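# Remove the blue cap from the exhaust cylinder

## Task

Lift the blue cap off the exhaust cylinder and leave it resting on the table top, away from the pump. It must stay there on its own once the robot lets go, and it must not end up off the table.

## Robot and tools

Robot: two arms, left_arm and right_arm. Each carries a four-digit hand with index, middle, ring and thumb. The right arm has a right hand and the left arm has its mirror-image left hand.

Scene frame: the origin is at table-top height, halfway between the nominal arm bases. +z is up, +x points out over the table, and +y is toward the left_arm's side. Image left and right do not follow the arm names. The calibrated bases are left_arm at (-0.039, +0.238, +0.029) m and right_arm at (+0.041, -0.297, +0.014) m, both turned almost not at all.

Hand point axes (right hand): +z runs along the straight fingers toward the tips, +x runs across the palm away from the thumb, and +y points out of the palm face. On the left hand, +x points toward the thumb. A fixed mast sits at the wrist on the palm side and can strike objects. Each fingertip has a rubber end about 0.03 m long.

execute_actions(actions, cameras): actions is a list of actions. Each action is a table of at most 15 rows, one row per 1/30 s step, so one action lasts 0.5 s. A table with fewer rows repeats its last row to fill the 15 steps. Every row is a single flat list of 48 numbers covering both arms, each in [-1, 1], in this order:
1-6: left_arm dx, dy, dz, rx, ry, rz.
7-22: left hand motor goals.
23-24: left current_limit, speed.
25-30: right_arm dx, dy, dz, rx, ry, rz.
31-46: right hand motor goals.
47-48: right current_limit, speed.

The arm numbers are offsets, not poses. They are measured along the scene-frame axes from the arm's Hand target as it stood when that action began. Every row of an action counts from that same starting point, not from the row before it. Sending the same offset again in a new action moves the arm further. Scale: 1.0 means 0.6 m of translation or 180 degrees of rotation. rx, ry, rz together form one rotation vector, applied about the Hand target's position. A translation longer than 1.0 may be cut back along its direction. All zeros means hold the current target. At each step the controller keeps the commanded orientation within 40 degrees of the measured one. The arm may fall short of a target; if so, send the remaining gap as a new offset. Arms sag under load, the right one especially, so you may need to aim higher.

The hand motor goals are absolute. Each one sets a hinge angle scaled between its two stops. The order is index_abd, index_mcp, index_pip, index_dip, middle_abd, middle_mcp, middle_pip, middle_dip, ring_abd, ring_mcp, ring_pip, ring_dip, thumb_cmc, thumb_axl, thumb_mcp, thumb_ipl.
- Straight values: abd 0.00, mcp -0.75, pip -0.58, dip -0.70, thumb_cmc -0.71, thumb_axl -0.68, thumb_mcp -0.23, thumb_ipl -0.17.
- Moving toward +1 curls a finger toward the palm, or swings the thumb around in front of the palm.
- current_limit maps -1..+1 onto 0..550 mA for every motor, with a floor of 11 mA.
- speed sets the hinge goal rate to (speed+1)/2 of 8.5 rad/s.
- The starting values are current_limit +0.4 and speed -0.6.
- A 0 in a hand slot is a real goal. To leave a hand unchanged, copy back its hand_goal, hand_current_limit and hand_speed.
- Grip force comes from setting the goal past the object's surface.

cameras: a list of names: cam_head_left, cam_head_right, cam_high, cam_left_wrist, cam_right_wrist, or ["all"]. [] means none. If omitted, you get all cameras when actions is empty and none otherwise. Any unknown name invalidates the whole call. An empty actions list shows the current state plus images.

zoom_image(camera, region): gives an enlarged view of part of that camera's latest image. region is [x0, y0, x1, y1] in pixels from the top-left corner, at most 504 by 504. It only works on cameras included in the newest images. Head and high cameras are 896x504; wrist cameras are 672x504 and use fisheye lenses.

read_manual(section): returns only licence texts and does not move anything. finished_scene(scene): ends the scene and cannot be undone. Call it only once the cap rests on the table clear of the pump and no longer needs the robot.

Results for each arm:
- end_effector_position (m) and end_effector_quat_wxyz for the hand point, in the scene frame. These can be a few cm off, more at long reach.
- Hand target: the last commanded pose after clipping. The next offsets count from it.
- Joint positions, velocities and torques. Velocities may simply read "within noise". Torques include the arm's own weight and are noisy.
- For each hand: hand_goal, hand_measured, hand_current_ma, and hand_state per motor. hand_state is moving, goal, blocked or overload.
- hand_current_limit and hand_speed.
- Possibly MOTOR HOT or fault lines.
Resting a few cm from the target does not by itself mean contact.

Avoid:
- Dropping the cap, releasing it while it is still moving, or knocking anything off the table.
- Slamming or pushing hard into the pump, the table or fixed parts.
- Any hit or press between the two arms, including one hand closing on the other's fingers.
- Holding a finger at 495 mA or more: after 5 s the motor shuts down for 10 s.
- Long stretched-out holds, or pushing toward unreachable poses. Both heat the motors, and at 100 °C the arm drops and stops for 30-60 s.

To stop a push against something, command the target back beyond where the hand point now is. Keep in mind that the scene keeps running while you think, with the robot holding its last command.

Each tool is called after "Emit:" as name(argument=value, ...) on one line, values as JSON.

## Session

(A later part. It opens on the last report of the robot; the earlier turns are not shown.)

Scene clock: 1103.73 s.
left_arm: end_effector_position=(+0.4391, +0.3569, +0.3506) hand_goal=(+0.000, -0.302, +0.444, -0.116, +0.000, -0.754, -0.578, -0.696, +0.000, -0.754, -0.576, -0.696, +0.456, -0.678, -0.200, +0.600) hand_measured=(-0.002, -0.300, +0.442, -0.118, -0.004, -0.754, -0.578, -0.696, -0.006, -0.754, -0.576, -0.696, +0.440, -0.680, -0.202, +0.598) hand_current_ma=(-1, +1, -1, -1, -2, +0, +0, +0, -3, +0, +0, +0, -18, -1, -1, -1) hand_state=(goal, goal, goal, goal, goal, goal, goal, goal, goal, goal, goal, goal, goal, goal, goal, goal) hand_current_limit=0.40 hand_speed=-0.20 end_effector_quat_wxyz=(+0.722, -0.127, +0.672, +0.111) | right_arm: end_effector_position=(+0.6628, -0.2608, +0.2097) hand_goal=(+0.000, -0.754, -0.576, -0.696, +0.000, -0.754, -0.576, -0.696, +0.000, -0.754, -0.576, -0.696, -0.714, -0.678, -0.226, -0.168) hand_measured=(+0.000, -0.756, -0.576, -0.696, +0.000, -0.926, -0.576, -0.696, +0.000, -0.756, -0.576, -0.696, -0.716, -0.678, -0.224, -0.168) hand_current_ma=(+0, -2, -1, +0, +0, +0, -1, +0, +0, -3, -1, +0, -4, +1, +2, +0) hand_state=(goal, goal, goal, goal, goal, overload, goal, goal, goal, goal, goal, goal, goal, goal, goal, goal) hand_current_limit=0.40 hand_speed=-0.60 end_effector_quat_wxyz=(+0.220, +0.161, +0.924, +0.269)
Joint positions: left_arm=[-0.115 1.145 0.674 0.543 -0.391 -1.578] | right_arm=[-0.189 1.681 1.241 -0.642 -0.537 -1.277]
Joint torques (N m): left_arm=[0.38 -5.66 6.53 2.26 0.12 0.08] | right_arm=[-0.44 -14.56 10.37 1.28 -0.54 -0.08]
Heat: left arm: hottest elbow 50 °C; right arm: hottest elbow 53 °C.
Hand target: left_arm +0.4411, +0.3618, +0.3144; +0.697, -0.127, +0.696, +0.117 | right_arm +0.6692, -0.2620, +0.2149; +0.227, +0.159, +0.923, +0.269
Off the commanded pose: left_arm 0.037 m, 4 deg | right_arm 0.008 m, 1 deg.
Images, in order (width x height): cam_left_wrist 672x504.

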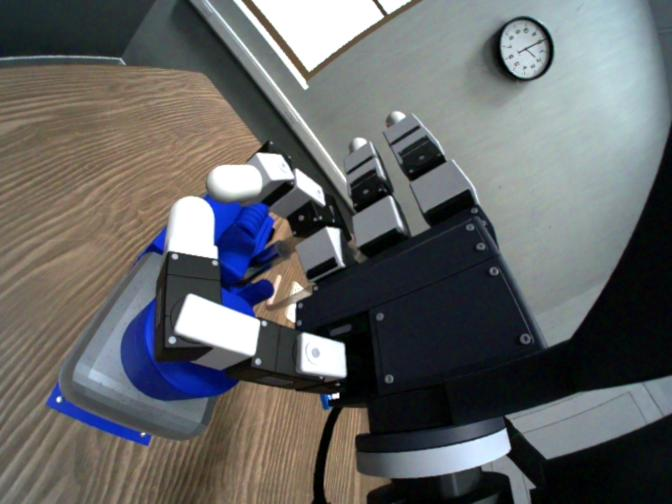

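Emit:
execute_actions(actions=[[[0.0,0,-0.04,0,0,0,0,-0.301,0.445,-0.116,0,-0.754,-0.577,-0.696,0,-0.754,-0.576,-0.696,0.457,-0.678,-0.2,0.6,0.4,-0.2,0,0,0,0,0,0,0,-0.754,-0.576,-0.696,0,-0.754,-0.576,-0.696,0,-0.754,-0.576,-0.696,-0.714,-0.678,-0.226,-0.168,0.4,-0.6]]], cameras=["cam_left_wrist"])

Emit:
zoom_image(camera="cam_left_wrist", region=[140, 180, 380, 420])

Scene clock: 1187.20 s.
left_arm: end_effector_position=(+0.4380, +0.3570, +0.3453) hand_goal=(+0.000, -0.302, +0.444, -0.116, +0.000, -0.754, -0.578, -0.696, +0.000, -0.754, -0.576, -0.696, +0.456, -0.678, -0.200, +0.600) hand_measured=(-0.002, -0.300, +0.442, -0.118, -0.004, -0.754, -0.578, -0.696, -0.006, -0.754, -0.576, -0.696, +0.440, -0.680, -0.202, +0.598) hand_current_ma=(-1, +1, -1, -1, -2, +0, +0, +0, -3, +0, +0, +0, -18, -1, -1, -1) hand_state=(goal, goal, goal, goal, goal, goal, goal, goal, goal, goal, goal, goal, goal, goal, goal, goal) hand_current_limit=0.40 hand_speed=-0.20 end_effector_quat_wxyz=(+0.738, -0.130, +0.654, +0.107) | right_arm: end_effector_position=(+0.6628, -0.2608, +0.2097) hand_goal=(+0.000, -0.754, -0.576, -0.696, +0.000, -0.754, -0.576, -0.696, +0.000, -0.754, -0.576, -0.696, -0.714, -0.678, -0.226, -0.168) hand_measured=(+0.000, -0.756, -0.576, -0.696, +0.000, -0.926, -0.576, -0.696, +0.000, -0.756, -0.576, -0.696, -0.716, -0.678, -0.224, -0.168) hand_current_ma=(+0, -2, -1, +0, +0, +0, -1, +0, +0, -3, -1, +0, -4, +1, +2, +0) hand_state=(goal, goal, goal, goal, goal, overload, goal, goal, goal, goal, goal, goal, goal, goal, goal, goal) hand_current_limit=0.40 hand_speed=-0.60 end_effector_quat_wxyz=(+0.220, +0.161, +0.924, +0.269)
Joint positions: left_arm=[-0.115 1.166 0.644 0.643 -0.391 -1.578] | right_arm=[-0.189 1.681 1.241 -0.642 -0.537 -1.277]
Joint torques (N m): left_arm=[0.32 -4.31 5.3 1.46 0.11 0.08] | right_arm=[-0.73 -13.92 10.41 1.11 -0.59 -0.12]
Heat: left arm: hottest elbow 48 °C; right arm: hottest elbow 53 °C.
Hand target: left_arm +0.4410, +0.3618, +0.2902; +0.696, -0.127, +0.697, +0.117 | right_arm +0.6692, -0.2620, +0.2149; +0.227, +0.159, +0.923, +0.269
Off the commanded pose: left_arm 0.055 m, 7 deg | right_arm 0.008 m, 1 deg.
Images, in order (width x height): cam_left_wrist 672x504.

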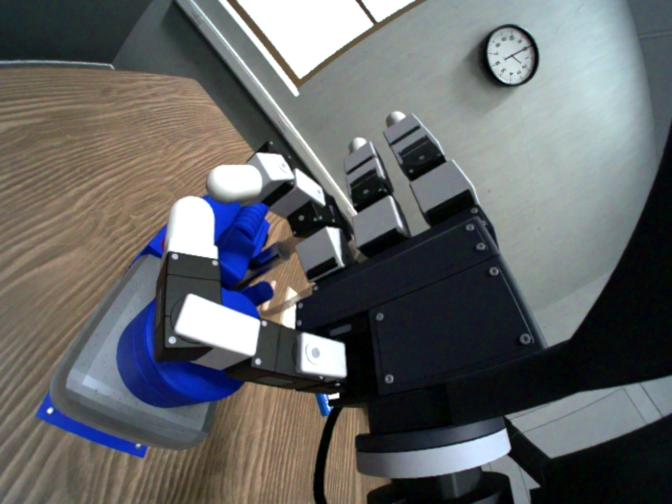

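Scaled by 2.100 from the camera's 672x504 image, which has a finer 960x720 frame.

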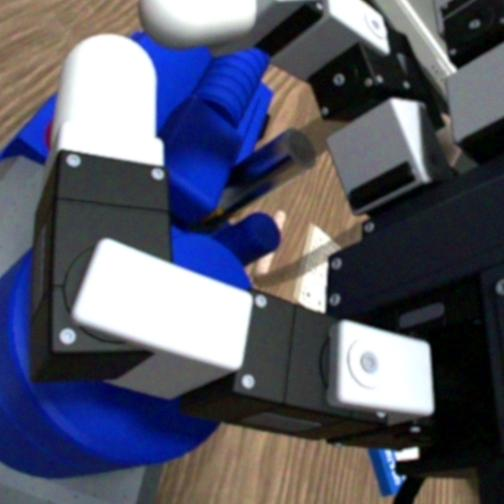

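Emit:
execute_actions(actions=[[[0,0,0.14,0,0,0,0,-0.301,0.445,-0.116,0,-0.754,-0.577,-0.696,0,-0.754,-0.576,-0.696,0.457,-0.678,-0.2,0.6,0.4,-0.2,0,0,0,0,0,0,0,-0.754,-0.576,-0.696,0,-0.754,-0.576,-0.696,0,-0.754,-0.576,-0.696,-0.714,-0.678,-0.226,-0.168,0.4,-0.6]],[[-0.012,0.010,0,0,0,0,0,-0.301,0.445,-0.116,0,-0.754,-0.577,-0.696,0,-0.754,-0.576,-0.696,0.457,-0.678,-0.2,0.6,0.4,-0.2,0,0,0,0,0,0,0,-0.754,-0.576,-0.696,0,-0.754,-0.576,-0.696,0,-0.754,-0.576,-0.696,-0.714,-0.678,-0.226,-0.168,0.4,-0.6]]], cameras=["cam_left_wrist"])

Emit:
zoom_image(camera="cam_left_wrist", region=[140, 180, 380, 420])

Scene clock: 1204.83 s.
left_arm: end_effector_position=(+0.4323, +0.3617, +0.3536) hand_goal=(+0.000, -0.302, +0.444, -0.116, +0.000, -0.754, -0.578, -0.696, +0.000, -0.754, -0.576, -0.696, +0.456, -0.678, -0.200, +0.600) hand_measured=(-0.002, -0.300, +0.442, -0.118, -0.004, -0.754, -0.578, -0.696, -0.006, -0.754, -0.576, -0.696, +0.440, -0.680, -0.202, +0.598) hand_current_ma=(-1, +1, -1, -1, -2, +0, +0, +0, -3, +0, +0, +0, -18, -1, -1, -1) hand_state=(goal, goal, goal, goal, goal, goal, goal, goal, goal, goal, goal, goal, goal, goal, goal, goal) hand_current_limit=0.40 hand_speed=-0.20 end_effector_quat_wxyz=(+0.686, -0.118, +0.709, +0.118) | right_arm: end_effector_position=(+0.6628, -0.2608, +0.2097) hand_goal=(+0.000, -0.754, -0.576, -0.696, +0.000, -0.754, -0.576, -0.696, +0.000, -0.754, -0.576, -0.696, -0.714, -0.678, -0.226, -0.168) hand_measured=(+0.000, -0.756, -0.576, -0.696, +0.000, -0.926, -0.576, -0.696, +0.000, -0.756, -0.576, -0.696, -0.716, -0.678, -0.224, -0.168) hand_current_ma=(+0, -2, -1, +0, +0, +0, -1, +0, +0, -3, -1, +0, -4, +1, +2, +0) hand_state=(goal, goal, goal, goal, goal, overload, goal, goal, goal, goal, goal, goal, goal, goal, goal, goal) hand_current_limit=0.40 hand_speed=-0.60 end_effector_quat_wxyz=(+0.220, +0.161, +0.924, +0.269)
Joint positions: left_arm=[-0.101 1.094 0.708 0.351 -0.374 -1.578] | right_arm=[-0.189 1.681 1.241 -0.642 -0.537 -1.277]
Joint torques (N m): left_arm=[0.67 -9.58 11.14 1.99 0.1 0.1] | right_arm=[-1.44 -13.98 10.78 1.1 -0.58 -0.05]
Heat: left arm: hottest elbow 46 °C; right arm: hottest elbow 53 °C.
Hand target: left_arm +0.4338, +0.3678, +0.3744; +0.697, -0.127, +0.696, +0.117 | right_arm +0.6692, -0.2620, +0.2149; +0.227, +0.159, +0.923, +0.269
Off the commanded pose: left_arm 0.022 m, 2 deg | right_arm 0.008 m, 1 deg.
Images, in order (width x height): cam_left_wrist 672x504.

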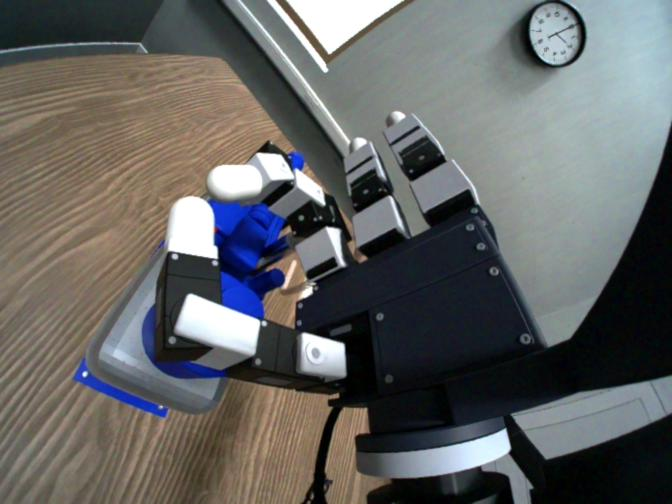

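Scaled by 2.100 from the camera's 672x504 image, which has a finer 960x720 frame.

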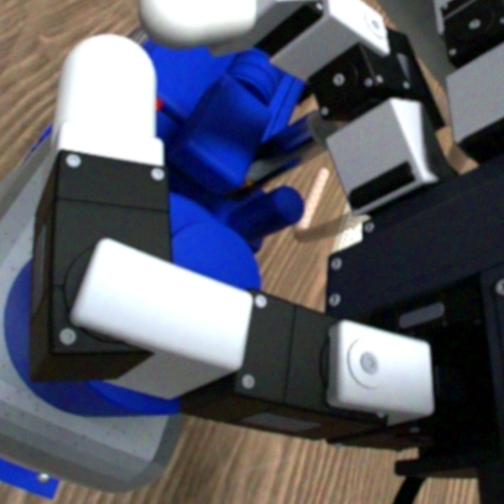

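Emit:
execute_actions(actions=[[[-0.012,0,-0.12,0,0,0,0,-0.301,0.445,-0.116,0,-0.754,-0.577,-0.696,0,-0.754,-0.576,-0.696,0.457,-0.678,-0.2,0.6,0.4,-0.2,0,0,0,0,0,0,0,-0.754,-0.576,-0.696,0,-0.754,-0.576,-0.696,0,-0.754,-0.576,-0.696,-0.714,-0.678,-0.226,-0.168,0.4,-0.6]]], cameras=["cam_left_wrist"])

Emit:
zoom_image(camera="cam_left_wrist", region=[140, 180, 380, 420])

Scene clock: 1211.43 s.
left_arm: end_effector_position=(+0.4227, +0.3644, +0.3169) hand_goal=(+0.000, -0.302, +0.444, -0.116, +0.000, -0.754, -0.578, -0.696, +0.000, -0.754, -0.576, -0.696, +0.456, -0.678, -0.200, +0.600) hand_measured=(-0.002, -0.278, +0.442, -0.118, -0.004, -0.754, -0.578, -0.696, -0.006, -0.754, -0.576, -0.696, +0.440, -0.680, -0.202, +0.598) hand_current_ma=(-1, +33, -1, -1, -2, +0, +0, +0, -3, +0, +0, +0, -18, -1, -1, -1) hand_state=(goal, blocked, goal, goal, goal, goal, goal, goal, goal, goal, goal, goal, goal, goal, goal, goal) hand_current_limit=0.40 hand_speed=-0.20 end_effector_quat_wxyz=(+0.703, -0.125, +0.690, +0.116) | right_arm: end_effector_position=(+0.6628, -0.2608, +0.2097) hand_goal=(+0.000, -0.754, -0.576, -0.696, +0.000, -0.754, -0.576, -0.696, +0.000, -0.754, -0.576, -0.696, -0.714, -0.678, -0.226, -0.168) hand_measured=(+0.000, -0.756, -0.576, -0.696, +0.000, -0.926, -0.576, -0.696, +0.000, -0.756, -0.576, -0.696, -0.716, -0.678, -0.224, -0.168) hand_current_ma=(+0, -2, -1, +0, +0, +0, -1, +0, +0, -3, -1, +0, -4, +1, +2, +0) hand_state=(goal, goal, goal, goal, goal, overload, goal, goal, goal, goal, goal, goal, goal, goal, goal, goal) hand_current_limit=0.40 hand_speed=-0.60 end_effector_quat_wxyz=(+0.220, +0.161, +0.924, +0.269)
Joint positions: left_arm=[-0.097 1.137 0.6 0.554 -0.378 -1.58] | right_arm=[-0.189 1.681 1.241 -0.642 -0.537 -1.277]
Joint torques (N m): left_arm=[0.21 -5.77 7.69 3.37 0.26 0.1] | right_arm=[-0.62 -14.51 10.56 1.31 -0.65 -0.04]
Heat: left arm: hottest elbow 48 °C; right arm: hottest elbow 53 °C.
Hand target: left_arm +0.4266, +0.3677, +0.3023; +0.697, -0.127, +0.696, +0.117 | right_arm +0.6692, -0.2620, +0.2149; +0.227, +0.159, +0.923, +0.269
Off the commanded pose: left_arm 0.015 m, 1 deg | right_arm 0.008 m, 1 deg.
Images, in order (width x height): cam_left_wrist 672x504.

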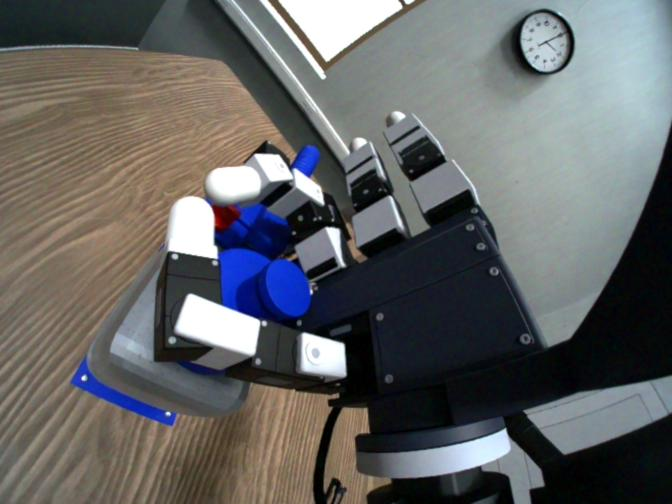

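Scaled by 2.100 from the camera's 672x504 image, which has a finer 960x720 frame.

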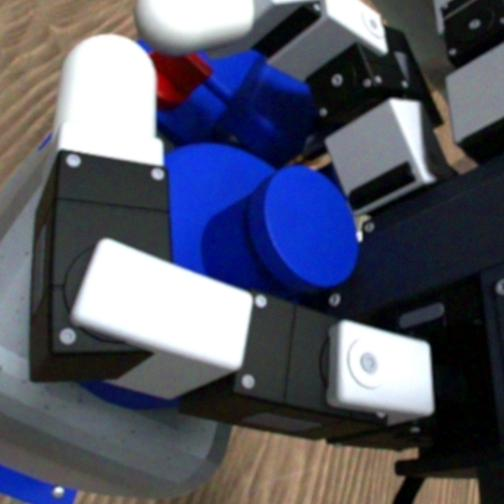

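Emit:
execute_actions(actions=[[[0.02,0.003,-0.013,0,0,0,0,-0.45,0.3,-0.2,0,-0.754,-0.577,-0.696,0,-0.754,-0.576,-0.696,0.457,-0.678,-0.2,0.6,0.4,-0.2,0,0,0,0,0,0,0,-0.754,-0.576,-0.696,0,-0.754,-0.576,-0.696,0,-0.754,-0.576,-0.696,-0.714,-0.678,-0.226,-0.168,0.4,-0.6]]], cameras=["cam_left_wrist"])

Emit:
zoom_image(camera="cam_left_wrist", region=[140, 180, 380, 420])

Scene clock: 1222.30 s.
left_arm: end_effector_position=(+0.4236, +0.3661, +0.3149) hand_goal=(+0.000, -0.450, +0.300, -0.200, +0.000, -0.754, -0.578, -0.696, +0.000, -0.754, -0.576, -0.696, +0.456, -0.678, -0.200, +0.600) hand_measured=(-0.002, -0.292, +0.302, -0.198, -0.004, -0.754, -0.578, -0.696, -0.006, -0.754, -0.576, -0.696, +0.440, -0.680, -0.202, +0.598) hand_current_ma=(-1, +385, +1, +1, -2, +0, +0, +0, -3, +0, +0, +0, -18, -1, -1, -1) hand_state=(goal, blocked, goal, goal, goal, goal, goal, goal, goal, goal, goal, goal, goal, goal, goal, goal) hand_current_limit=0.40 hand_speed=-0.20 end_effector_quat_wxyz=(+0.708, -0.131, +0.683, +0.119) | right_arm: end_effector_position=(+0.6628, -0.2608, +0.2097) hand_goal=(+0.000, -0.754, -0.576, -0.696, +0.000, -0.754, -0.576, -0.696, +0.000, -0.754, -0.576, -0.696, -0.714, -0.678, -0.226, -0.168) hand_measured=(+0.000, -0.756, -0.576, -0.696, +0.000, -0.926, -0.576, -0.696, +0.000, -0.756, -0.576, -0.696, -0.716, -0.678, -0.224, -0.168) hand_current_ma=(+0, -2, -1, +0, +0, +0, -1, +0, +0, -3, -1, +0, -4, +1, +2, +0) hand_state=(goal, goal, goal, goal, goal, overload, goal, goal, goal, goal, goal, goal, goal, goal, goal, goal) hand_current_limit=0.40 hand_speed=-0.60 end_effector_quat_wxyz=(+0.220, +0.161, +0.924, +0.269)
Joint positions: left_arm=[-0.097 1.155 0.596 0.593 -0.392 -1.58] | right_arm=[-0.189 1.681 1.241 -0.642 -0.537 -1.277]
Joint torques (N m): left_arm=[0.67 -3.43 8.76 3.1 1.02 0.09] | right_arm=[-0.26 -13.86 10.71 1.1 -0.61 -0.09]
Heat: left arm: hottest elbow 48 °C; right arm: hottest elbow 53 °C.
Hand target: left_arm +0.4387, +0.3695, +0.2946; +0.697, -0.127, +0.696, +0.117 | right_arm +0.6692, -0.2620, +0.2149; +0.227, +0.159, +0.923, +0.269
Off the commanded pose: left_arm 0.026 m, 2 deg | right_arm 0.008 m, 1 deg.
Images, in order (width x height): cam_left_wrist 672x504.

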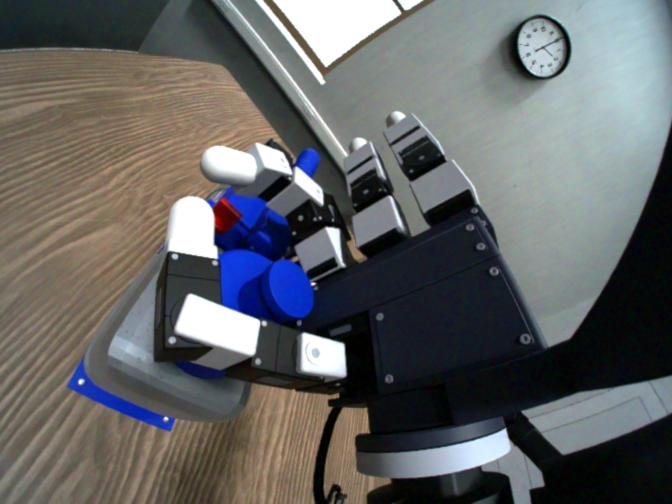

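Scaled by 2.100 from the camera's 672x504 image, which has a finer 960x720 frame.

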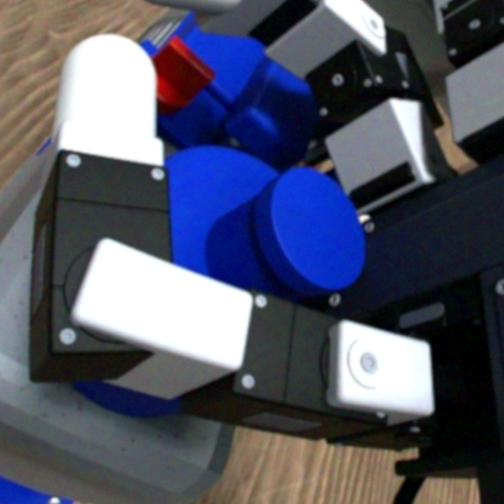

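Emit:
execute_actions(actions=[[[0.015,-0.02,0.01,0,0,0,0,-0.301,0.3,-0.2,0,-0.754,-0.577,-0.696,0,-0.754,-0.576,-0.696,0.457,-0.678,-0.2,0.6,0.4,-0.2,0,0,0,0,0,0,0,-0.754,-0.576,-0.696,0,-0.754,-0.576,-0.696,0,-0.754,-0.576,-0.696,-0.714,-0.678,-0.226,-0.168,0.4,-0.6]]], cameras=["cam_left_wrist"])

Emit:
zoom_image(camera="cam_left_wrist", region=[140, 180, 380, 420])

Scene clock: 1236.83 s.
left_arm: end_effector_position=(+0.4249, +0.3660, +0.3090) hand_goal=(+0.000, -0.302, +0.300, -0.200, +0.000, -0.754, -0.578, -0.696, +0.000, -0.754, -0.576, -0.696, +0.456, -0.678, -0.200, +0.600) hand_measured=(-0.002, -0.260, +0.302, -0.198, -0.004, -0.764, -0.578, -0.696, -0.006, -0.754, -0.576, -0.696, +0.440, -0.680, -0.202, +0.598) hand_current_ma=(-1, +84, +1, +1, -2, -10, +0, +0, -3, +0, +0, +0, -18, -1, -1, -1) hand_state=(goal, blocked, goal, goal, goal, goal, goal, goal, goal, goal, goal, goal, goal, goal, goal, goal) hand_current_limit=0.40 hand_speed=-0.20 end_effector_quat_wxyz=(+0.706, -0.135, +0.684, +0.124) | right_arm: end_effector_position=(+0.6628, -0.2608, +0.2097) hand_goal=(+0.000, -0.754, -0.576, -0.696, +0.000, -0.754, -0.576, -0.696, +0.000, -0.754, -0.576, -0.696, -0.714, -0.678, -0.226, -0.168) hand_measured=(+0.000, -0.756, -0.576, -0.696, +0.000, -0.926, -0.576, -0.696, +0.000, -0.756, -0.576, -0.696, -0.716, -0.678, -0.224, -0.168) hand_current_ma=(+0, -2, -1, +0, +0, +0, -1, +0, +0, -3, -1, +0, -4, +1, +2, +0) hand_state=(goal, goal, goal, goal, goal, overload, goal, goal, goal, goal, goal, goal, goal, goal, goal, goal) hand_current_limit=0.40 hand_speed=-0.60 end_effector_quat_wxyz=(+0.220, +0.161, +0.924, +0.269)
Joint positions: left_arm=[-0.102 1.174 0.596 0.607 -0.41 -1.58] | right_arm=[-0.189 1.681 1.241 -0.642 -0.537 -1.277]
Joint torques (N m): left_arm=[-1.73 -3.84 10.86 2 0.4 0.1] | right_arm=[-0.44 -14.15 10.77 1.21 -0.63 -0.07]
Heat: left arm: hottest elbow 50 °C; right arm: hottest elbow 53 °C.
Hand target: left_arm +0.4476, +0.3575, +0.3006; +0.697, -0.127, +0.696, +0.117 | right_arm +0.6692, -0.2620, +0.2149; +0.227, +0.159, +0.923, +0.269
Off the commanded pose: left_arm 0.026 m, 2 deg | right_arm 0.008 m, 1 deg.
Images, in order (width x height): cam_left_wrist 672x504.

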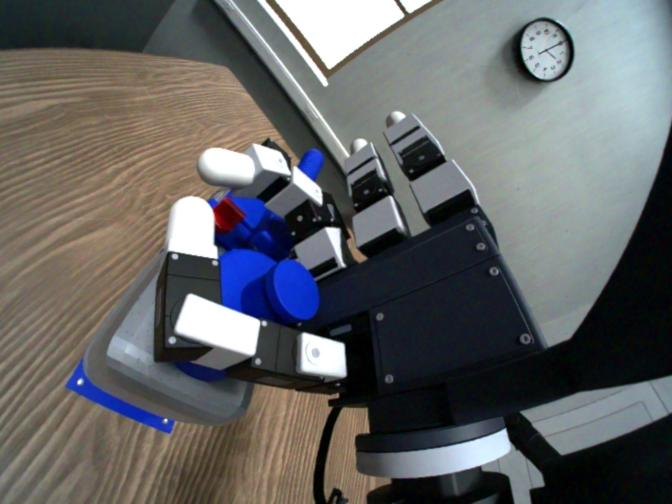

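Scaled by 2.100 from the camera's 672x504 image, which has a finer 960x720 frame.

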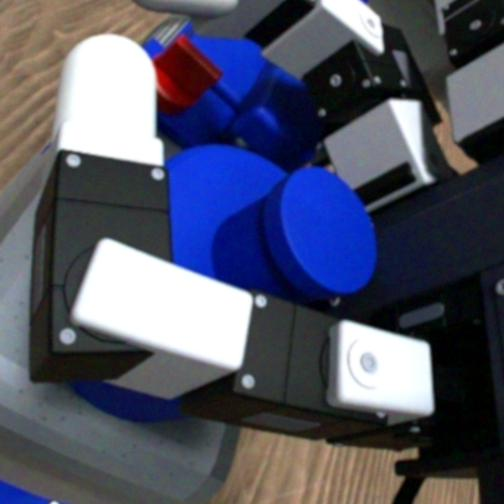

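Emit:
execute_actions(actions=[[[-0.02,0.005,0.0,0,0,0,0,-0.27,0.4,-0.2,0,-0.754,-0.577,-0.696,0,-0.754,-0.576,-0.696,0.457,-0.678,-0.1,0.9,0.4,-0.6,0,0,0,0,0,0,0,-0.754,-0.576,-0.696,0,-0.754,-0.576,-0.696,0,-0.754,-0.576,-0.696,-0.714,-0.678,-0.226,-0.168,0.4,-0.6]],[[0,0,0.0,0,0,0,0,-0.27,0.4,-0.2,0,-0.754,-0.577,-0.696,0,-0.754,-0.576,-0.696,0.457,-0.678,0.3,1.0,0.5,-0.6,0,0,0,0,0,0,0,-0.754,-0.576,-0.696,0,-0.754,-0.576,-0.696,0,-0.754,-0.576,-0.696,-0.714,-0.678,-0.226,-0.168,0.4,-0.6]]], cameras=["cam_left_wrist"])

Emit:
zoom_image(camera="cam_left_wrist", region=[140, 180, 380, 420])

Scene clock: 1252.97 s.
left_arm: end_effector_position=(+0.4251, +0.3658, +0.3091) hand_goal=(+0.000, -0.270, +0.400, -0.200, +0.000, -0.754, -0.578, -0.696, +0.000, -0.754, -0.576, -0.696, +0.456, -0.678, +0.300, +1.000) hand_measured=(-0.002, -0.252, +0.398, -0.198, -0.004, -0.764, -0.578, -0.696, -0.006, -0.754, -0.576, -0.696, +0.446, -0.680, -0.046, +0.950) hand_current_ma=(-1, +21, -1, +1, -2, -10, +0, +0, -3, +0, +0, +0, -9, +0, -413, -148) hand_state=(goal, goal, goal, goal, goal, goal, goal, goal, goal, goal, goal, goal, goal, goal, blocked, blocked) hand_current_limit=0.50 hand_speed=-0.60 end_effector_quat_wxyz=(+0.706, -0.135, +0.684, +0.124) | right_arm: end_effector_position=(+0.6628, -0.2608, +0.2097) hand_goal=(+0.000, -0.754, -0.576, -0.696, +0.000, -0.754, -0.576, -0.696, +0.000, -0.754, -0.576, -0.696, -0.714, -0.678, -0.226, -0.168) hand_measured=(+0.000, -0.756, -0.576, -0.696, +0.000, -0.926, -0.576, -0.696, +0.000, -0.756, -0.576, -0.696, -0.716, -0.678, -0.224, -0.168) hand_current_ma=(+0, -2, -1, +0, +0, +0, -1, +0, +0, -3, -1, +0, -4, +1, +2, +0) hand_state=(goal, goal, goal, goal, goal, overload, goal, goal, goal, goal, goal, goal, goal, goal, goal, goal) hand_current_limit=0.40 hand_speed=-0.60 end_effector_quat_wxyz=(+0.220, +0.161, +0.924, +0.269)
Joint positions: left_arm=[-0.102 1.174 0.596 0.607 -0.409 -1.58] | right_arm=[-0.189 1.681 1.241 -0.642 -0.537 -1.277]
Joint torques (N m): left_arm=[-1.08 -6.48 9.11 1.68 0.66 0.1] | right_arm=[-0.97 -14.45 10.78 0.92 -0.59 -0.02]
Heat: left arm: hottest elbow 53 °C; right arm: hottest elbow 53 °C.
Hand target: left_arm +0.4357, +0.3605, +0.3005; +0.697, -0.127, +0.696, +0.117 | right_arm +0.6692, -0.2620, +0.2149; +0.227, +0.159, +0.923, +0.269
Off the commanded pose: left_arm 0.015 m, 2 deg | right_arm 0.008 m, 1 deg.
Images, in order (width x height): cam_left_wrist 672x504.

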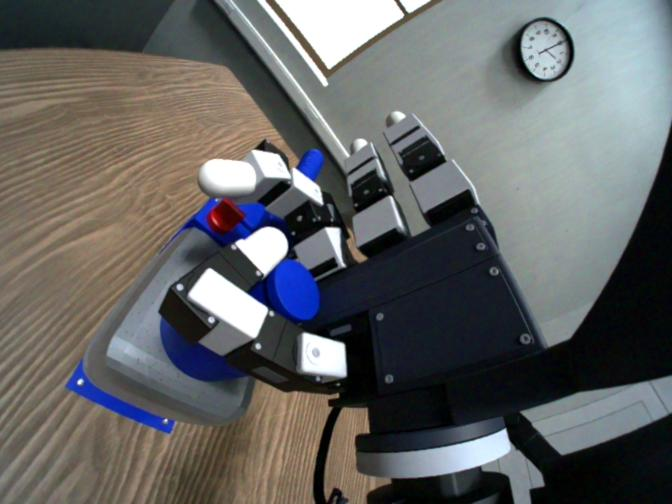

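Scaled by 2.100 from the camera's 672x504 image, which has a finer 960x720 frame.

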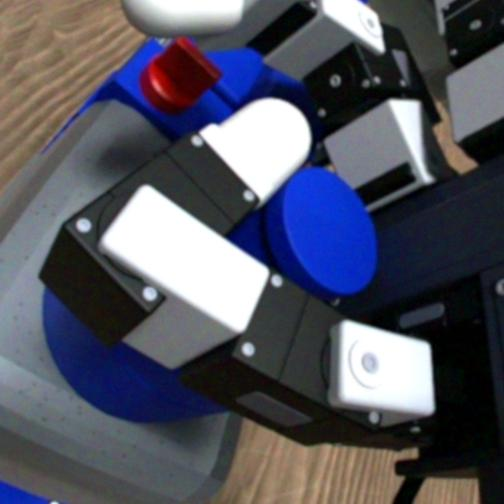

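Emit:
execute_actions(actions=[[[0,0,0.0,0,0,0,0,-0.1,0.65,0.0,0,-0.754,-0.577,-0.696,0,-0.754,-0.576,-0.696,0.457,-0.678,0.3,1.0,0.6,-0.6,0,0,0,0,0,0,0,-0.754,-0.576,-0.696,0,-0.754,-0.576,-0.696,0,-0.754,-0.576,-0.696,-0.714,-0.678,-0.226,-0.168,0.4,-0.6]],[[0,0,0.0,0,0,0,0,0.3,0.65,0.1,0,-0.754,-0.577,-0.696,0,-0.754,-0.576,-0.696,0.457,-0.678,0.3,1.0,0.76,-0.6,0,0,0,0,0,0,0,-0.754,-0.576,-0.696,0,-0.754,-0.576,-0.696,0,-0.754,-0.576,-0.696,-0.714,-0.678,-0.226,-0.168,0.4,-0.6]]], cameras=["cam_left_wrist"])

Emit:
zoom_image(camera="cam_left_wrist", region=[140, 180, 380, 420])

Scene clock: 1262.60 s.
left_arm: end_effector_position=(+0.4257, +0.3652, +0.3090) hand_goal=(+0.000, +0.300, +0.650, +0.100, +0.000, -0.754, -0.578, -0.696, +0.000, -0.754, -0.576, -0.696, +0.456, -0.678, +0.300, +1.000) hand_measured=(-0.002, -0.130, +0.542, -0.022, -0.004, -0.758, -0.578, -0.696, -0.006, -0.754, -0.576, -0.696, +0.450, -0.678, -0.036, +0.950) hand_current_ma=(-1, -484, -300, -367, -2, -3, +0, +0, -3, +0, +0, +0, -3, +0, -484, -148) hand_state=(goal, blocked, blocked, blocked, goal, goal, goal, goal, goal, goal, goal, goal, goal, goal, blocked, blocked) hand_current_limit=0.76 hand_speed=-0.60 end_effector_quat_wxyz=(+0.706, -0.133, +0.685, +0.122) | right_arm: end_effector_position=(+0.6628, -0.2608, +0.2097) hand_goal=(+0.000, -0.754, -0.576, -0.696, +0.000, -0.754, -0.576, -0.696, +0.000, -0.754, -0.576, -0.696, -0.714, -0.678, -0.226, -0.168) hand_measured=(+0.000, -0.756, -0.576, -0.696, +0.000, -0.926, -0.576, -0.696, +0.000, -0.756, -0.576, -0.696, -0.716, -0.678, -0.224, -0.168) hand_current_ma=(+0, -2, -1, +0, +0, +0, -1, +0, +0, -3, -1, +0, -4, +1, +2, +0) hand_state=(goal, goal, goal, goal, goal, overload, goal, goal, goal, goal, goal, goal, goal, goal, goal, goal) hand_current_limit=0.40 hand_speed=-0.60 end_effector_quat_wxyz=(+0.220, +0.161, +0.924, +0.269)
Joint positions: left_arm=[-0.102 1.174 0.596 0.607 -0.405 -1.58] | right_arm=[-0.189 1.681 1.241 -0.642 -0.537 -1.277]
Joint torques (N m): left_arm=[-1.08 -6.48 9.13 1.7 0.5 0.11] | right_arm=[-0.56 -13.51 10.47 1.26 -0.57 -0.07]
Heat: left arm: hottest elbow 53 °C; right arm: hottest elbow 53 °C.
Hand target: left_arm +0.4357, +0.3605, +0.3005; +0.697, -0.127, +0.696, +0.117 | right_arm +0.6692, -0.2620, +0.2149; +0.227, +0.159, +0.923, +0.269
Off the commanded pose: left_arm 0.014 m, 2 deg | right_arm 0.008 m, 1 deg.
Images, in order (width x height): cam_left_wrist 672x504.

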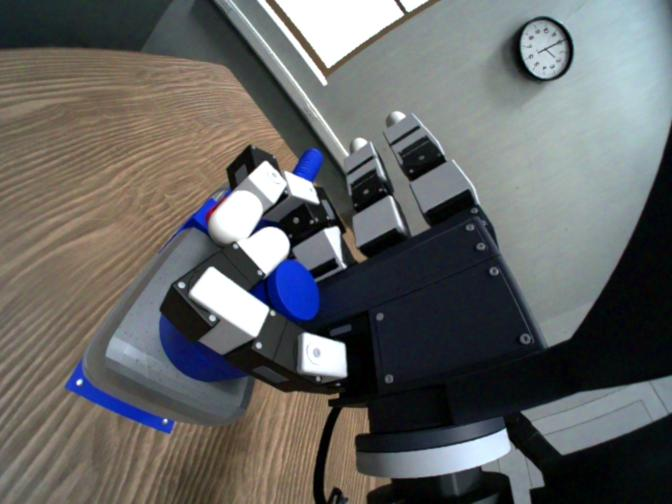

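Scaled by 2.100 from the camera's 672x504 image, which has a finer 960x720 frame.

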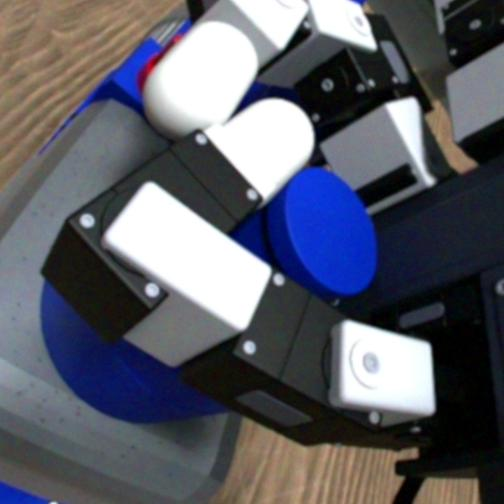

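Emit:
execute_actions(actions=[[[-0.01,0.01,0.06,0,0,0,0,0.3,0.65,0.1,0,-0.754,-0.577,-0.696,0,-0.754,-0.576,-0.696,0.457,-0.678,0.3,1.0,0.76,-0.6,0,0,0,0,0,0,0,-0.754,-0.576,-0.696,0,-0.754,-0.576,-0.696,0,-0.754,-0.576,-0.696,-0.714,-0.678,-0.226,-0.168,0.4,-0.6]]], cameras=["cam_left_wrist"])

Emit:
zoom_image(camera="cam_left_wrist", region=[60, 180, 380, 440])

Scene clock: 1269.10 s.
left_arm: end_effector_position=(+0.4254, +0.3663, +0.3087) hand_goal=(+0.000, +0.300, +0.650, +0.100, +0.000, -0.754, -0.578, -0.696, +0.000, -0.754, -0.576, -0.696, +0.456, -0.678, +0.300, +1.000) hand_measured=(+0.002, -0.130, +0.540, -0.018, -0.004, -0.760, -0.578, -0.696, -0.006, -0.754, -0.576, -0.696, +0.450, -0.684, -0.034, +0.948) hand_current_ma=(+0, -484, -308, -352, -2, -5, +0, +0, -3, +0, +0, +0, -5, -6, -484, -158) hand_state=(goal, blocked, blocked, blocked, goal, goal, goal, goal, goal, goal, goal, goal, goal, goal, blocked, blocked) hand_current_limit=0.76 hand_speed=-0.60 end_effector_quat_wxyz=(+0.691, -0.143, +0.701, +0.103) | right_arm: end_effector_position=(+0.6628, -0.2608, +0.2097) hand_goal=(+0.000, -0.754, -0.576, -0.696, +0.000, -0.754, -0.576, -0.696, +0.000, -0.754, -0.576, -0.696, -0.714, -0.678, -0.226, -0.168) hand_measured=(+0.000, -0.756, -0.576, -0.696, +0.000, -0.926, -0.576, -0.696, +0.000, -0.756, -0.576, -0.696, -0.716, -0.678, -0.224, -0.168) hand_current_ma=(+0, -2, -1, +0, +0, +0, -1, +0, +0, -3, -1, +0, -4, +1, +2, +0) hand_state=(goal, goal, goal, goal, goal, overload, goal, goal, goal, goal, goal, goal, goal, goal, goal, goal) hand_current_limit=0.40 hand_speed=-0.60 end_effector_quat_wxyz=(+0.220, +0.161, +0.924, +0.269)
Joint positions: left_arm=[-0.09 1.14 0.619 0.495 -0.378 -1.633] | right_arm=[-0.189 1.681 1.241 -0.642 -0.537 -1.277]
Joint torques (N m): left_arm=[-0.67 -10.29 11.07 0.95 0.04 0.57] | right_arm=[-0.44 -14.15 10.62 1.28 -0.58 -0.06]
Heat: left arm: hottest elbow 53 °C; right arm: hottest elbow 53 °C.
Hand target: left_arm +0.4296, +0.3666, +0.3364; +0.697, -0.127, +0.697, +0.117 | right_arm +0.6692, -0.2620, +0.2149; +0.227, +0.159, +0.923, +0.269
Off the commanded pose: left_arm 0.028 m, 3 deg | right_arm 0.008 m, 1 deg.
Images, in order (width x height): cam_left_wrist 672x504.

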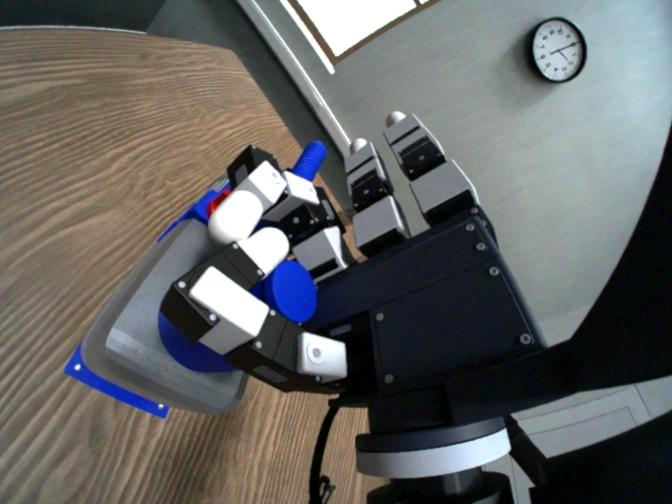

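Scaled by 1.575 from the camera's 672x504 image, which has a finer 960x720 frame.

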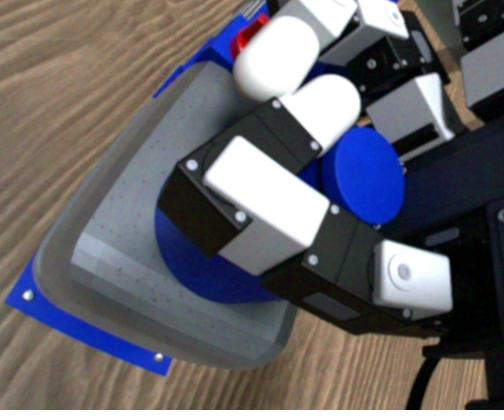

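Emit:
execute_actions(actions=[[[0,0,0.07,0,0,0,0,0.3,0.65,0.1,0,-0.754,-0.577,-0.696,0,-0.754,-0.576,-0.696,0.457,-0.678,0.3,1.0,0.76,-0.6,0,0,0,0,0,0,0,-0.754,-0.576,-0.696,0,-0.754,-0.576,-0.696,0,-0.754,-0.576,-0.696,-0.714,-0.678,-0.226,-0.168,0.4,-0.6]]], cameras=["cam_left_wrist"])

Emit:
zoom_image(camera="cam_left_wrist", region=[60, 180, 380, 440])

Scene clock: 1277.37 s.
left_arm: end_effector_position=(+0.4205, +0.3670, +0.3518) hand_goal=(+0.000, +0.300, +0.650, +0.100, +0.000, -0.754, -0.578, -0.696, +0.000, -0.754, -0.576, -0.696, +0.456, -0.678, +0.300, +1.000) hand_measured=(-0.002, -0.122, +0.556, +0.096, -0.004, -0.754, -0.578, -0.696, -0.006, -0.754, -0.576, -0.696, +0.448, -0.680, +0.228, +1.000) hand_current_ma=(+0, -484, -248, -2, -2, +0, +0, +0, -3, +0, +0, +0, -7, -1, -239, +0) hand_state=(goal, blocked, blocked, goal, goal, goal, goal, goal, goal, goal, goal, goal, goal, goal, blocked, goal) hand_current_limit=0.76 hand_speed=-0.60 end_effector_quat_wxyz=(+0.685, -0.129, +0.708, +0.115) | right_arm: end_effector_position=(+0.6628, -0.2608, +0.2097) hand_goal=(+0.000, -0.754, -0.576, -0.696, +0.000, -0.754, -0.576, -0.696, +0.000, -0.754, -0.576, -0.696, -0.714, -0.678, -0.226, -0.168) hand_measured=(+0.000, -0.756, -0.576, -0.696, +0.000, -0.926, -0.576, -0.696, +0.000, -0.756, -0.576, -0.696, -0.716, -0.678, -0.224, -0.168) hand_current_ma=(+0, -2, -1, +0, +0, +0, -1, +0, +0, -3, -1, +0, -4, +1, +2, +0) hand_state=(goal, goal, goal, goal, goal, overload, goal, goal, goal, goal, goal, goal, goal, goal, goal, goal) hand_current_limit=0.40 hand_speed=-0.60 end_effector_quat_wxyz=(+0.220, +0.161, +0.924, +0.269)
Joint positions: left_arm=[-0.09 1.061 0.689 0.334 -0.375 -1.599] | right_arm=[-0.189 1.681 1.241 -0.642 -0.537 -1.277]
Joint torques (N m): left_arm=[-0.73 -8.18 12.27 1.98 -0.08 0.27] | right_arm=[-0.5 -14.15 10.54 1.11 -0.64 -0.17]
Heat: left arm: hottest elbow 54 °C; right arm: hottest elbow 53 °C.
Hand target: left_arm +0.4296, +0.3666, +0.3784; +0.697, -0.127, +0.697, +0.117 | right_arm +0.6692, -0.2620, +0.2149; +0.227, +0.159, +0.923, +0.269
Off the commanded pose: left_arm 0.028 m, 2 deg | right_arm 0.008 m, 1 deg.
Images, in order (width x height): cam_left_wrist 672x504.

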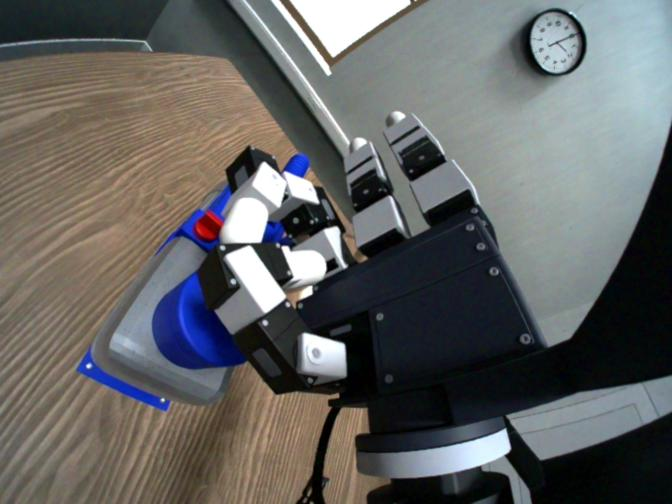

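Scaled by 1.575 from the camera's 672x504 image, which has a finer 960x720 frame.

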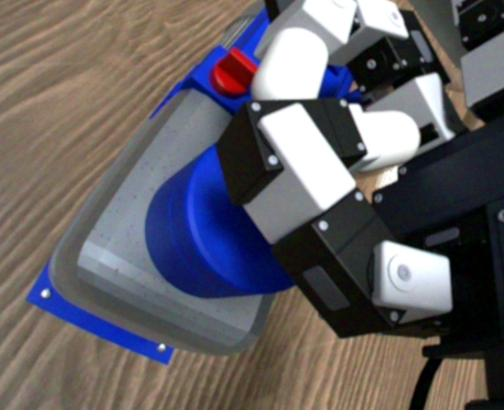

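Emit:
zoom_image(camera="cam_left_wrist", region=[140, 260, 260, 380])

Scaled by 4.200 from the camera's 672x504 image, which has a finer 960x720 frame.

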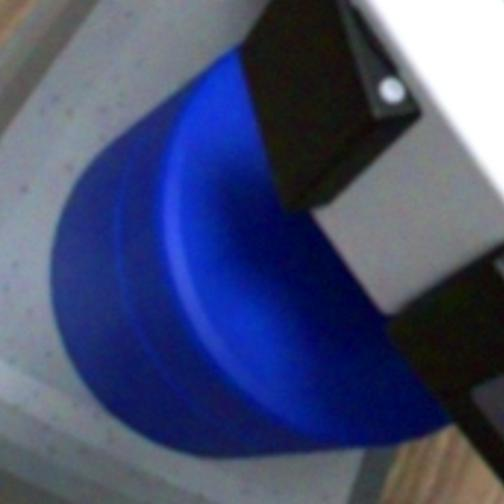

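Emit:
execute_actions(actions=[[[0,0,0.05,0,0,0,0,-0.301,0.445,-0.116,0,-0.754,-0.577,-0.696,0,-0.754,-0.576,-0.696,0.571,-0.678,-0.2,0.6,0.5,-0.2,0,0,0,0,0,0,0,-0.754,-0.576,-0.696,0,-0.754,-0.576,-0.696,0,-0.754,-0.576,-0.696,-0.714,-0.678,-0.226,-0.168,0.4,-0.6]],[[0.01,0.03,-0.03,-0.094,-0.034,0,0,-0.301,0.445,-0.116,0,-0.754,-0.577,-0.696,0,-0.754,-0.576,-0.696,0.571,-0.678,-0.2,0.6,0.5,-0.2,0,0,0,0,0,0,0,-0.754,-0.576,-0.696,0,-0.754,-0.576,-0.696,0,-0.754,-0.576,-0.696,-0.714,-0.678,-0.226,-0.168,0.4,-0.6]],[[0,0,-0.03,0,0,0,0,-0.301,0.445,-0.116,0,-0.754,-0.577,-0.696,0,-0.754,-0.576,-0.696,0.571,-0.678,-0.2,0.6,0.5,-0.2,0,0,0,0,0,0,0,-0.754,-0.576,-0.696,0,-0.754,-0.576,-0.696,0,-0.754,-0.576,-0.696,-0.714,-0.678,-0.226,-0.168,0.4,-0.6]]], cameras=["cam_left_wrist"])

Emit:
zoom_image(camera="cam_left_wrist", region=[140, 180, 380, 420])

Scene clock: 1384.00 s.
left_arm: end_effector_position=(+0.4287, +0.3795, +0.3626) hand_goal=(+0.000, -0.302, +0.444, -0.116, +0.000, -0.754, -0.578, -0.696, +0.000, -0.754, -0.576, -0.696, +0.570, -0.678, -0.200, +0.600) hand_measured=(-0.002, -0.302, +0.440, -0.118, -0.004, -0.754, -0.578, -0.696, -0.006, -0.754, -0.576, -0.696, +0.556, -0.680, -0.198, +0.602) hand_current_ma=(-1, +0, -1, -1, -2, +0, +0, +0, -3, +0, +0, +0, -15, -1, +1, +1) hand_state=(goal, goal, goal, goal, goal, goal, goal, goal, goal, goal, goal, goal, goal, goal, goal, goal) hand_current_limit=0.50 hand_speed=-0.20 end_effector_quat_wxyz=(+0.697, -0.225, +0.681, +0.011) | right_arm: end_effector_position=(+0.6628, -0.2608, +0.2097) hand_goal=(+0.000, -0.754, -0.576, -0.696, +0.000, -0.754, -0.576, -0.696, +0.000, -0.754, -0.576, -0.696, -0.714, -0.678, -0.226, -0.168) hand_measured=(+0.000, -0.756, -0.576, -0.696, +0.000, -0.926, -0.576, -0.696, +0.000, -0.756, -0.576, -0.696, -0.716, -0.678, -0.224, -0.168) hand_current_ma=(+0, -2, -1, +0, +0, +0, -1, +0, +0, -3, -1, +0, -4, +1, +2, +0) hand_state=(goal, goal, goal, goal, goal, overload, goal, goal, goal, goal, goal, goal, goal, goal, goal, goal) hand_current_limit=0.40 hand_speed=-0.60 end_effector_quat_wxyz=(+0.220, +0.161, +0.924, +0.269)
Joint positions: left_arm=[-0.016 1.038 0.763 0.245 -0.291 -1.883] | right_arm=[-0.189 1.681 1.241 -0.642 -0.537 -1.277]
Joint torques (N m): left_arm=[0.56 -6.89 10.85 3.37 0.09 -0.04] | right_arm=[-0.91 -14.04 10.65 1.26 -0.57 -0.13]
Heat: left arm: hottest elbow 56 °C; right arm: hottest elbow 52 °C.
Hand target: left_arm +0.4356, +0.3845, +0.3725; +0.706, -0.234, +0.668, +0.006 | right_arm +0.6692, -0.2620, +0.2149; +0.227, +0.159, +0.923, +0.269
Off the commanded pose: left_arm 0.013 m, 2 deg | right_arm 0.008 m, 1 deg.
Images, in order (width x height): cam_left_wrist 672x504.

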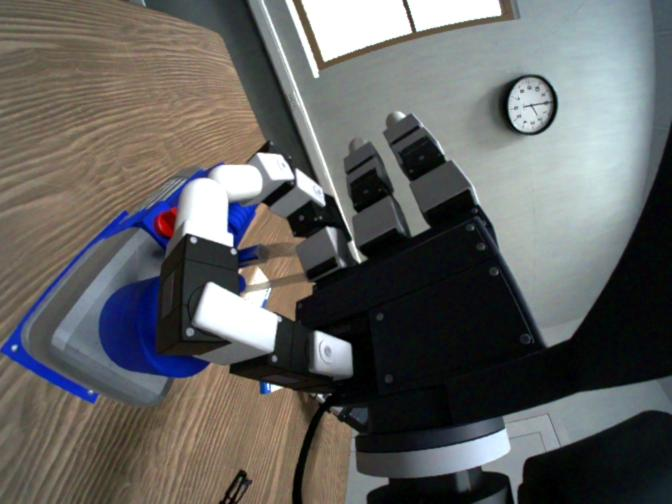

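Scaled by 2.100 from the camera's 672x504 image, which has a finer 960x720 frame.

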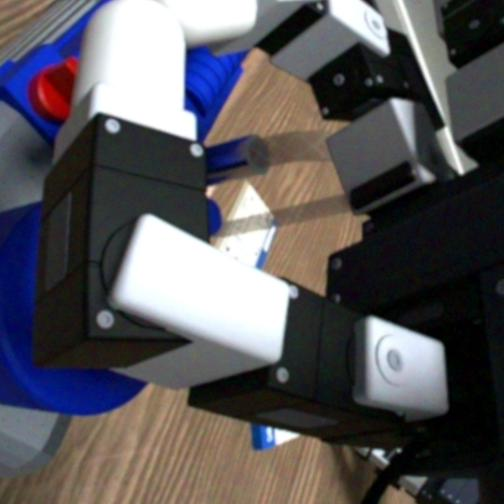

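Emit:
execute_actions(actions=[[[0,-0.004,-0.11,0,0,0,0,-0.301,0.445,-0.116,0,-0.754,-0.577,-0.696,0,-0.754,-0.576,-0.696,0.571,-0.678,-0.2,0.6,0.5,-0.2,0,0,0,0,0,0,0,-0.754,-0.576,-0.696,0,-0.754,-0.576,-0.696,0,-0.754,-0.576,-0.696,-0.714,-0.678,-0.226,-0.168,0.4,-0.6]]], cameras=["cam_left_wrist"])

Emit:
zoom_image(camera="cam_left_wrist", region=[140, 180, 380, 420])

Scene clock: 1394.53 s.
left_arm: end_effector_position=(+0.4325, +0.3799, +0.3142) hand_goal=(+0.000, -0.302, +0.444, -0.116, +0.000, -0.754, -0.578, -0.696, +0.000, -0.754, -0.576, -0.696, +0.570, -0.678, -0.200, +0.600) hand_measured=(-0.002, -0.300, +0.440, -0.118, -0.006, -0.752, -0.578, -0.696, -0.006, -0.752, -0.576, -0.696, +0.556, -0.680, -0.198, +0.602) hand_current_ma=(-1, +1, -1, -1, -3, +1, +0, +0, -3, +1, +0, +0, -15, -1, +1, +1) hand_state=(goal, goal, goal, goal, goal, goal, goal, goal, goal, goal, goal, goal, goal, goal, goal, goal) hand_current_limit=0.50 hand_speed=-0.20 end_effector_quat_wxyz=(+0.708, -0.228, +0.669, +0.007) | right_arm: end_effector_position=(+0.6628, -0.2608, +0.2097) hand_goal=(+0.000, -0.754, -0.576, -0.696, +0.000, -0.754, -0.576, -0.696, +0.000, -0.754, -0.576, -0.696, -0.714, -0.678, -0.226, -0.168) hand_measured=(+0.000, -0.756, -0.576, -0.696, +0.000, -0.926, -0.576, -0.696, +0.000, -0.756, -0.576, -0.696, -0.716, -0.678, -0.224, -0.168) hand_current_ma=(+0, -2, -1, +0, +0, +0, -1, +0, +0, -3, -1, +0, -4, +1, +2, +0) hand_state=(goal, goal, goal, goal, goal, overload, goal, goal, goal, goal, goal, goal, goal, goal, goal, goal) hand_current_limit=0.40 hand_speed=-0.60 end_effector_quat_wxyz=(+0.220, +0.161, +0.924, +0.269)
Joint positions: left_arm=[-0.016 1.112 0.658 0.456 -0.294 -1.889] | right_arm=[-0.189 1.681 1.241 -0.642 -0.537 -1.277]
Joint torques (N m): left_arm=[-0.21 -6.77 8.49 3.47 -0.07 0.05] | right_arm=[-0.97 -14.04 10.56 1.2 -0.6 -0.1]
Heat: left arm: hottest elbow 57 °C; right arm: hottest elbow 52 °C.
Hand target: left_arm +0.4356, +0.3821, +0.3064; +0.706, -0.234, +0.668, +0.006 | right_arm +0.6692, -0.2620, +0.2149; +0.227, +0.159, +0.923, +0.269
Off the commanded pose: left_arm 0.009 m, 1 deg | right_arm 0.008 m, 1 deg.
Images, in order (width x height): cam_left_wrist 672x504.

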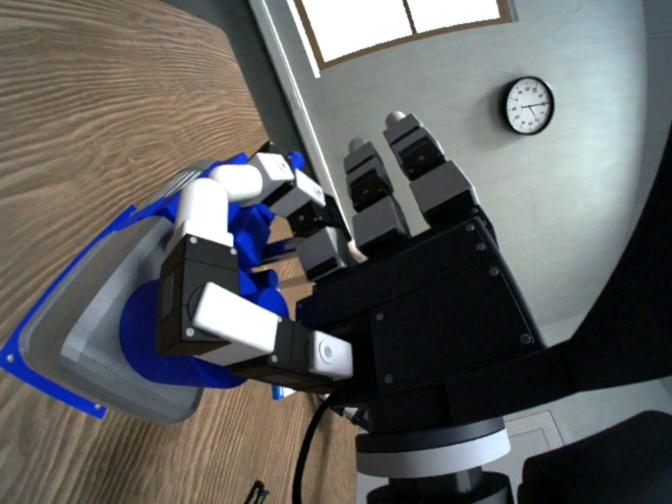

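Scaled by 2.100 from the camera's 672x504 image, which has a finer 960x720 frame.

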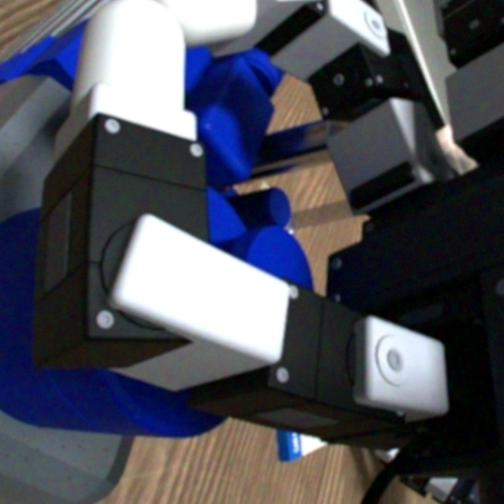

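Emit:
execute_actions(actions=[[[0,-0.025,0.0,0,0,0,0,-0.301,0.445,-0.116,0,-0.754,-0.577,-0.696,0,-0.754,-0.576,-0.696,0.571,-0.678,-0.2,0.6,0.5,-0.2,0,0,0,0,0,0,0,-0.754,-0.576,-0.696,0,-0.754,-0.576,-0.696,0,-0.754,-0.576,-0.696,-0.714,-0.678,-0.226,-0.168,0.4,-0.6]]], cameras=["cam_left_wrist"])

Emit:
zoom_image(camera="cam_left_wrist", region=[140, 180, 380, 420])

Scene clock: 1410.70 s.
left_arm: end_effector_position=(+0.4303, +0.3741, +0.3143) hand_goal=(+0.000, -0.302, +0.444, -0.116, +0.000, -0.754, -0.578, -0.696, +0.000, -0.754, -0.576, -0.696, +0.570, -0.678, -0.200, +0.600) hand_measured=(-0.002, -0.298, +0.442, -0.118, -0.006, -0.752, -0.578, -0.696, -0.006, -0.752, -0.576, -0.696, +0.556, -0.680, -0.198, +0.602) hand_current_ma=(-1, +2, -1, -1, -3, +1, +0, +0, -3, +1, +0, +0, -15, -1, +1, +1) hand_state=(goal, goal, goal, goal, goal, goal, goal, goal, goal, goal, goal, goal, goal, goal, goal, goal) hand_current_limit=0.50 hand_speed=-0.20 end_effector_quat_wxyz=(+0.708, -0.234, +0.666, +0.014) | right_arm: end_effector_position=(+0.6628, -0.2608, +0.2097) hand_goal=(+0.000, -0.754, -0.576, -0.696, +0.000, -0.754, -0.576, -0.696, +0.000, -0.754, -0.576, -0.696, -0.714, -0.678, -0.226, -0.168) hand_measured=(+0.000, -0.756, -0.576, -0.696, +0.000, -0.926, -0.576, -0.696, +0.000, -0.756, -0.576, -0.696, -0.716, -0.678, -0.224, -0.168) hand_current_ma=(+0, -2, -1, +0, +0, +0, -1, +0, +0, -3, -1, +0, -4, +1, +2, +0) hand_state=(goal, goal, goal, goal, goal, overload, goal, goal, goal, goal, goal, goal, goal, goal, goal, goal) hand_current_limit=0.40 hand_speed=-0.60 end_effector_quat_wxyz=(+0.220, +0.161, +0.924, +0.269)
Joint positions: left_arm=[-0.042 1.112 0.658 0.456 -0.339 -1.889] | right_arm=[-0.189 1.681 1.241 -0.642 -0.537 -1.277]
Joint torques (N m): left_arm=[-1.79 -6.83 8.35 3.3 -0.05 0.04] | right_arm=[-0.44 -14.27 10.48 1.17 -0.56 -0.05]
Heat: left arm: hottest elbow 57 °C; right arm: hottest elbow 52 °C.
Hand target: left_arm +0.4356, +0.3672, +0.3065; +0.706, -0.234, +0.668, +0.006 | right_arm +0.6692, -0.2620, +0.2149; +0.227, +0.159, +0.923, +0.269
Off the commanded pose: left_arm 0.012 m, 1 deg | right_arm 0.008 m, 1 deg.
Images, in order (width x height): cam_left_wrist 672x504.

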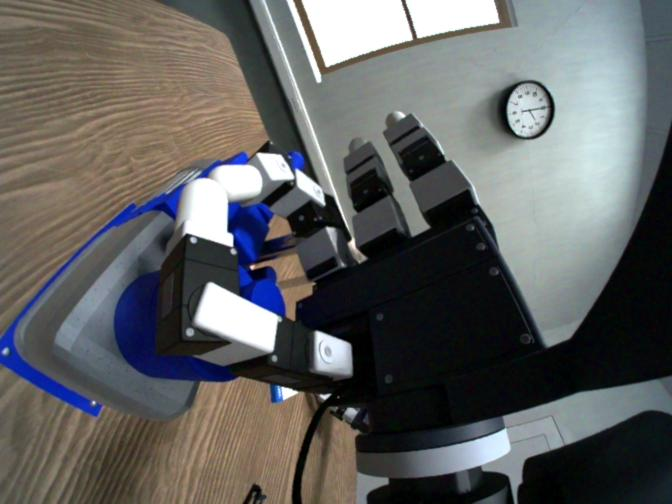

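Scaled by 2.100 from the camera's 672x504 image, which has a finer 960x720 frame.

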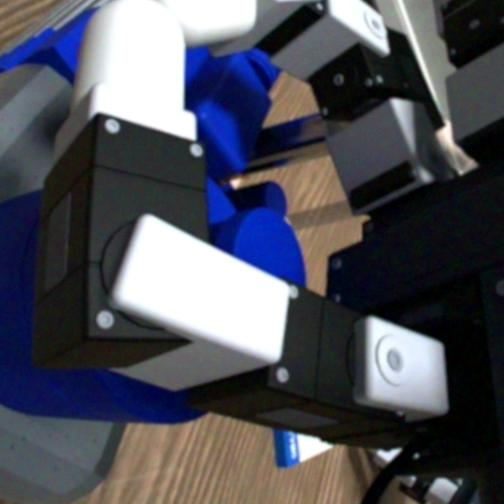

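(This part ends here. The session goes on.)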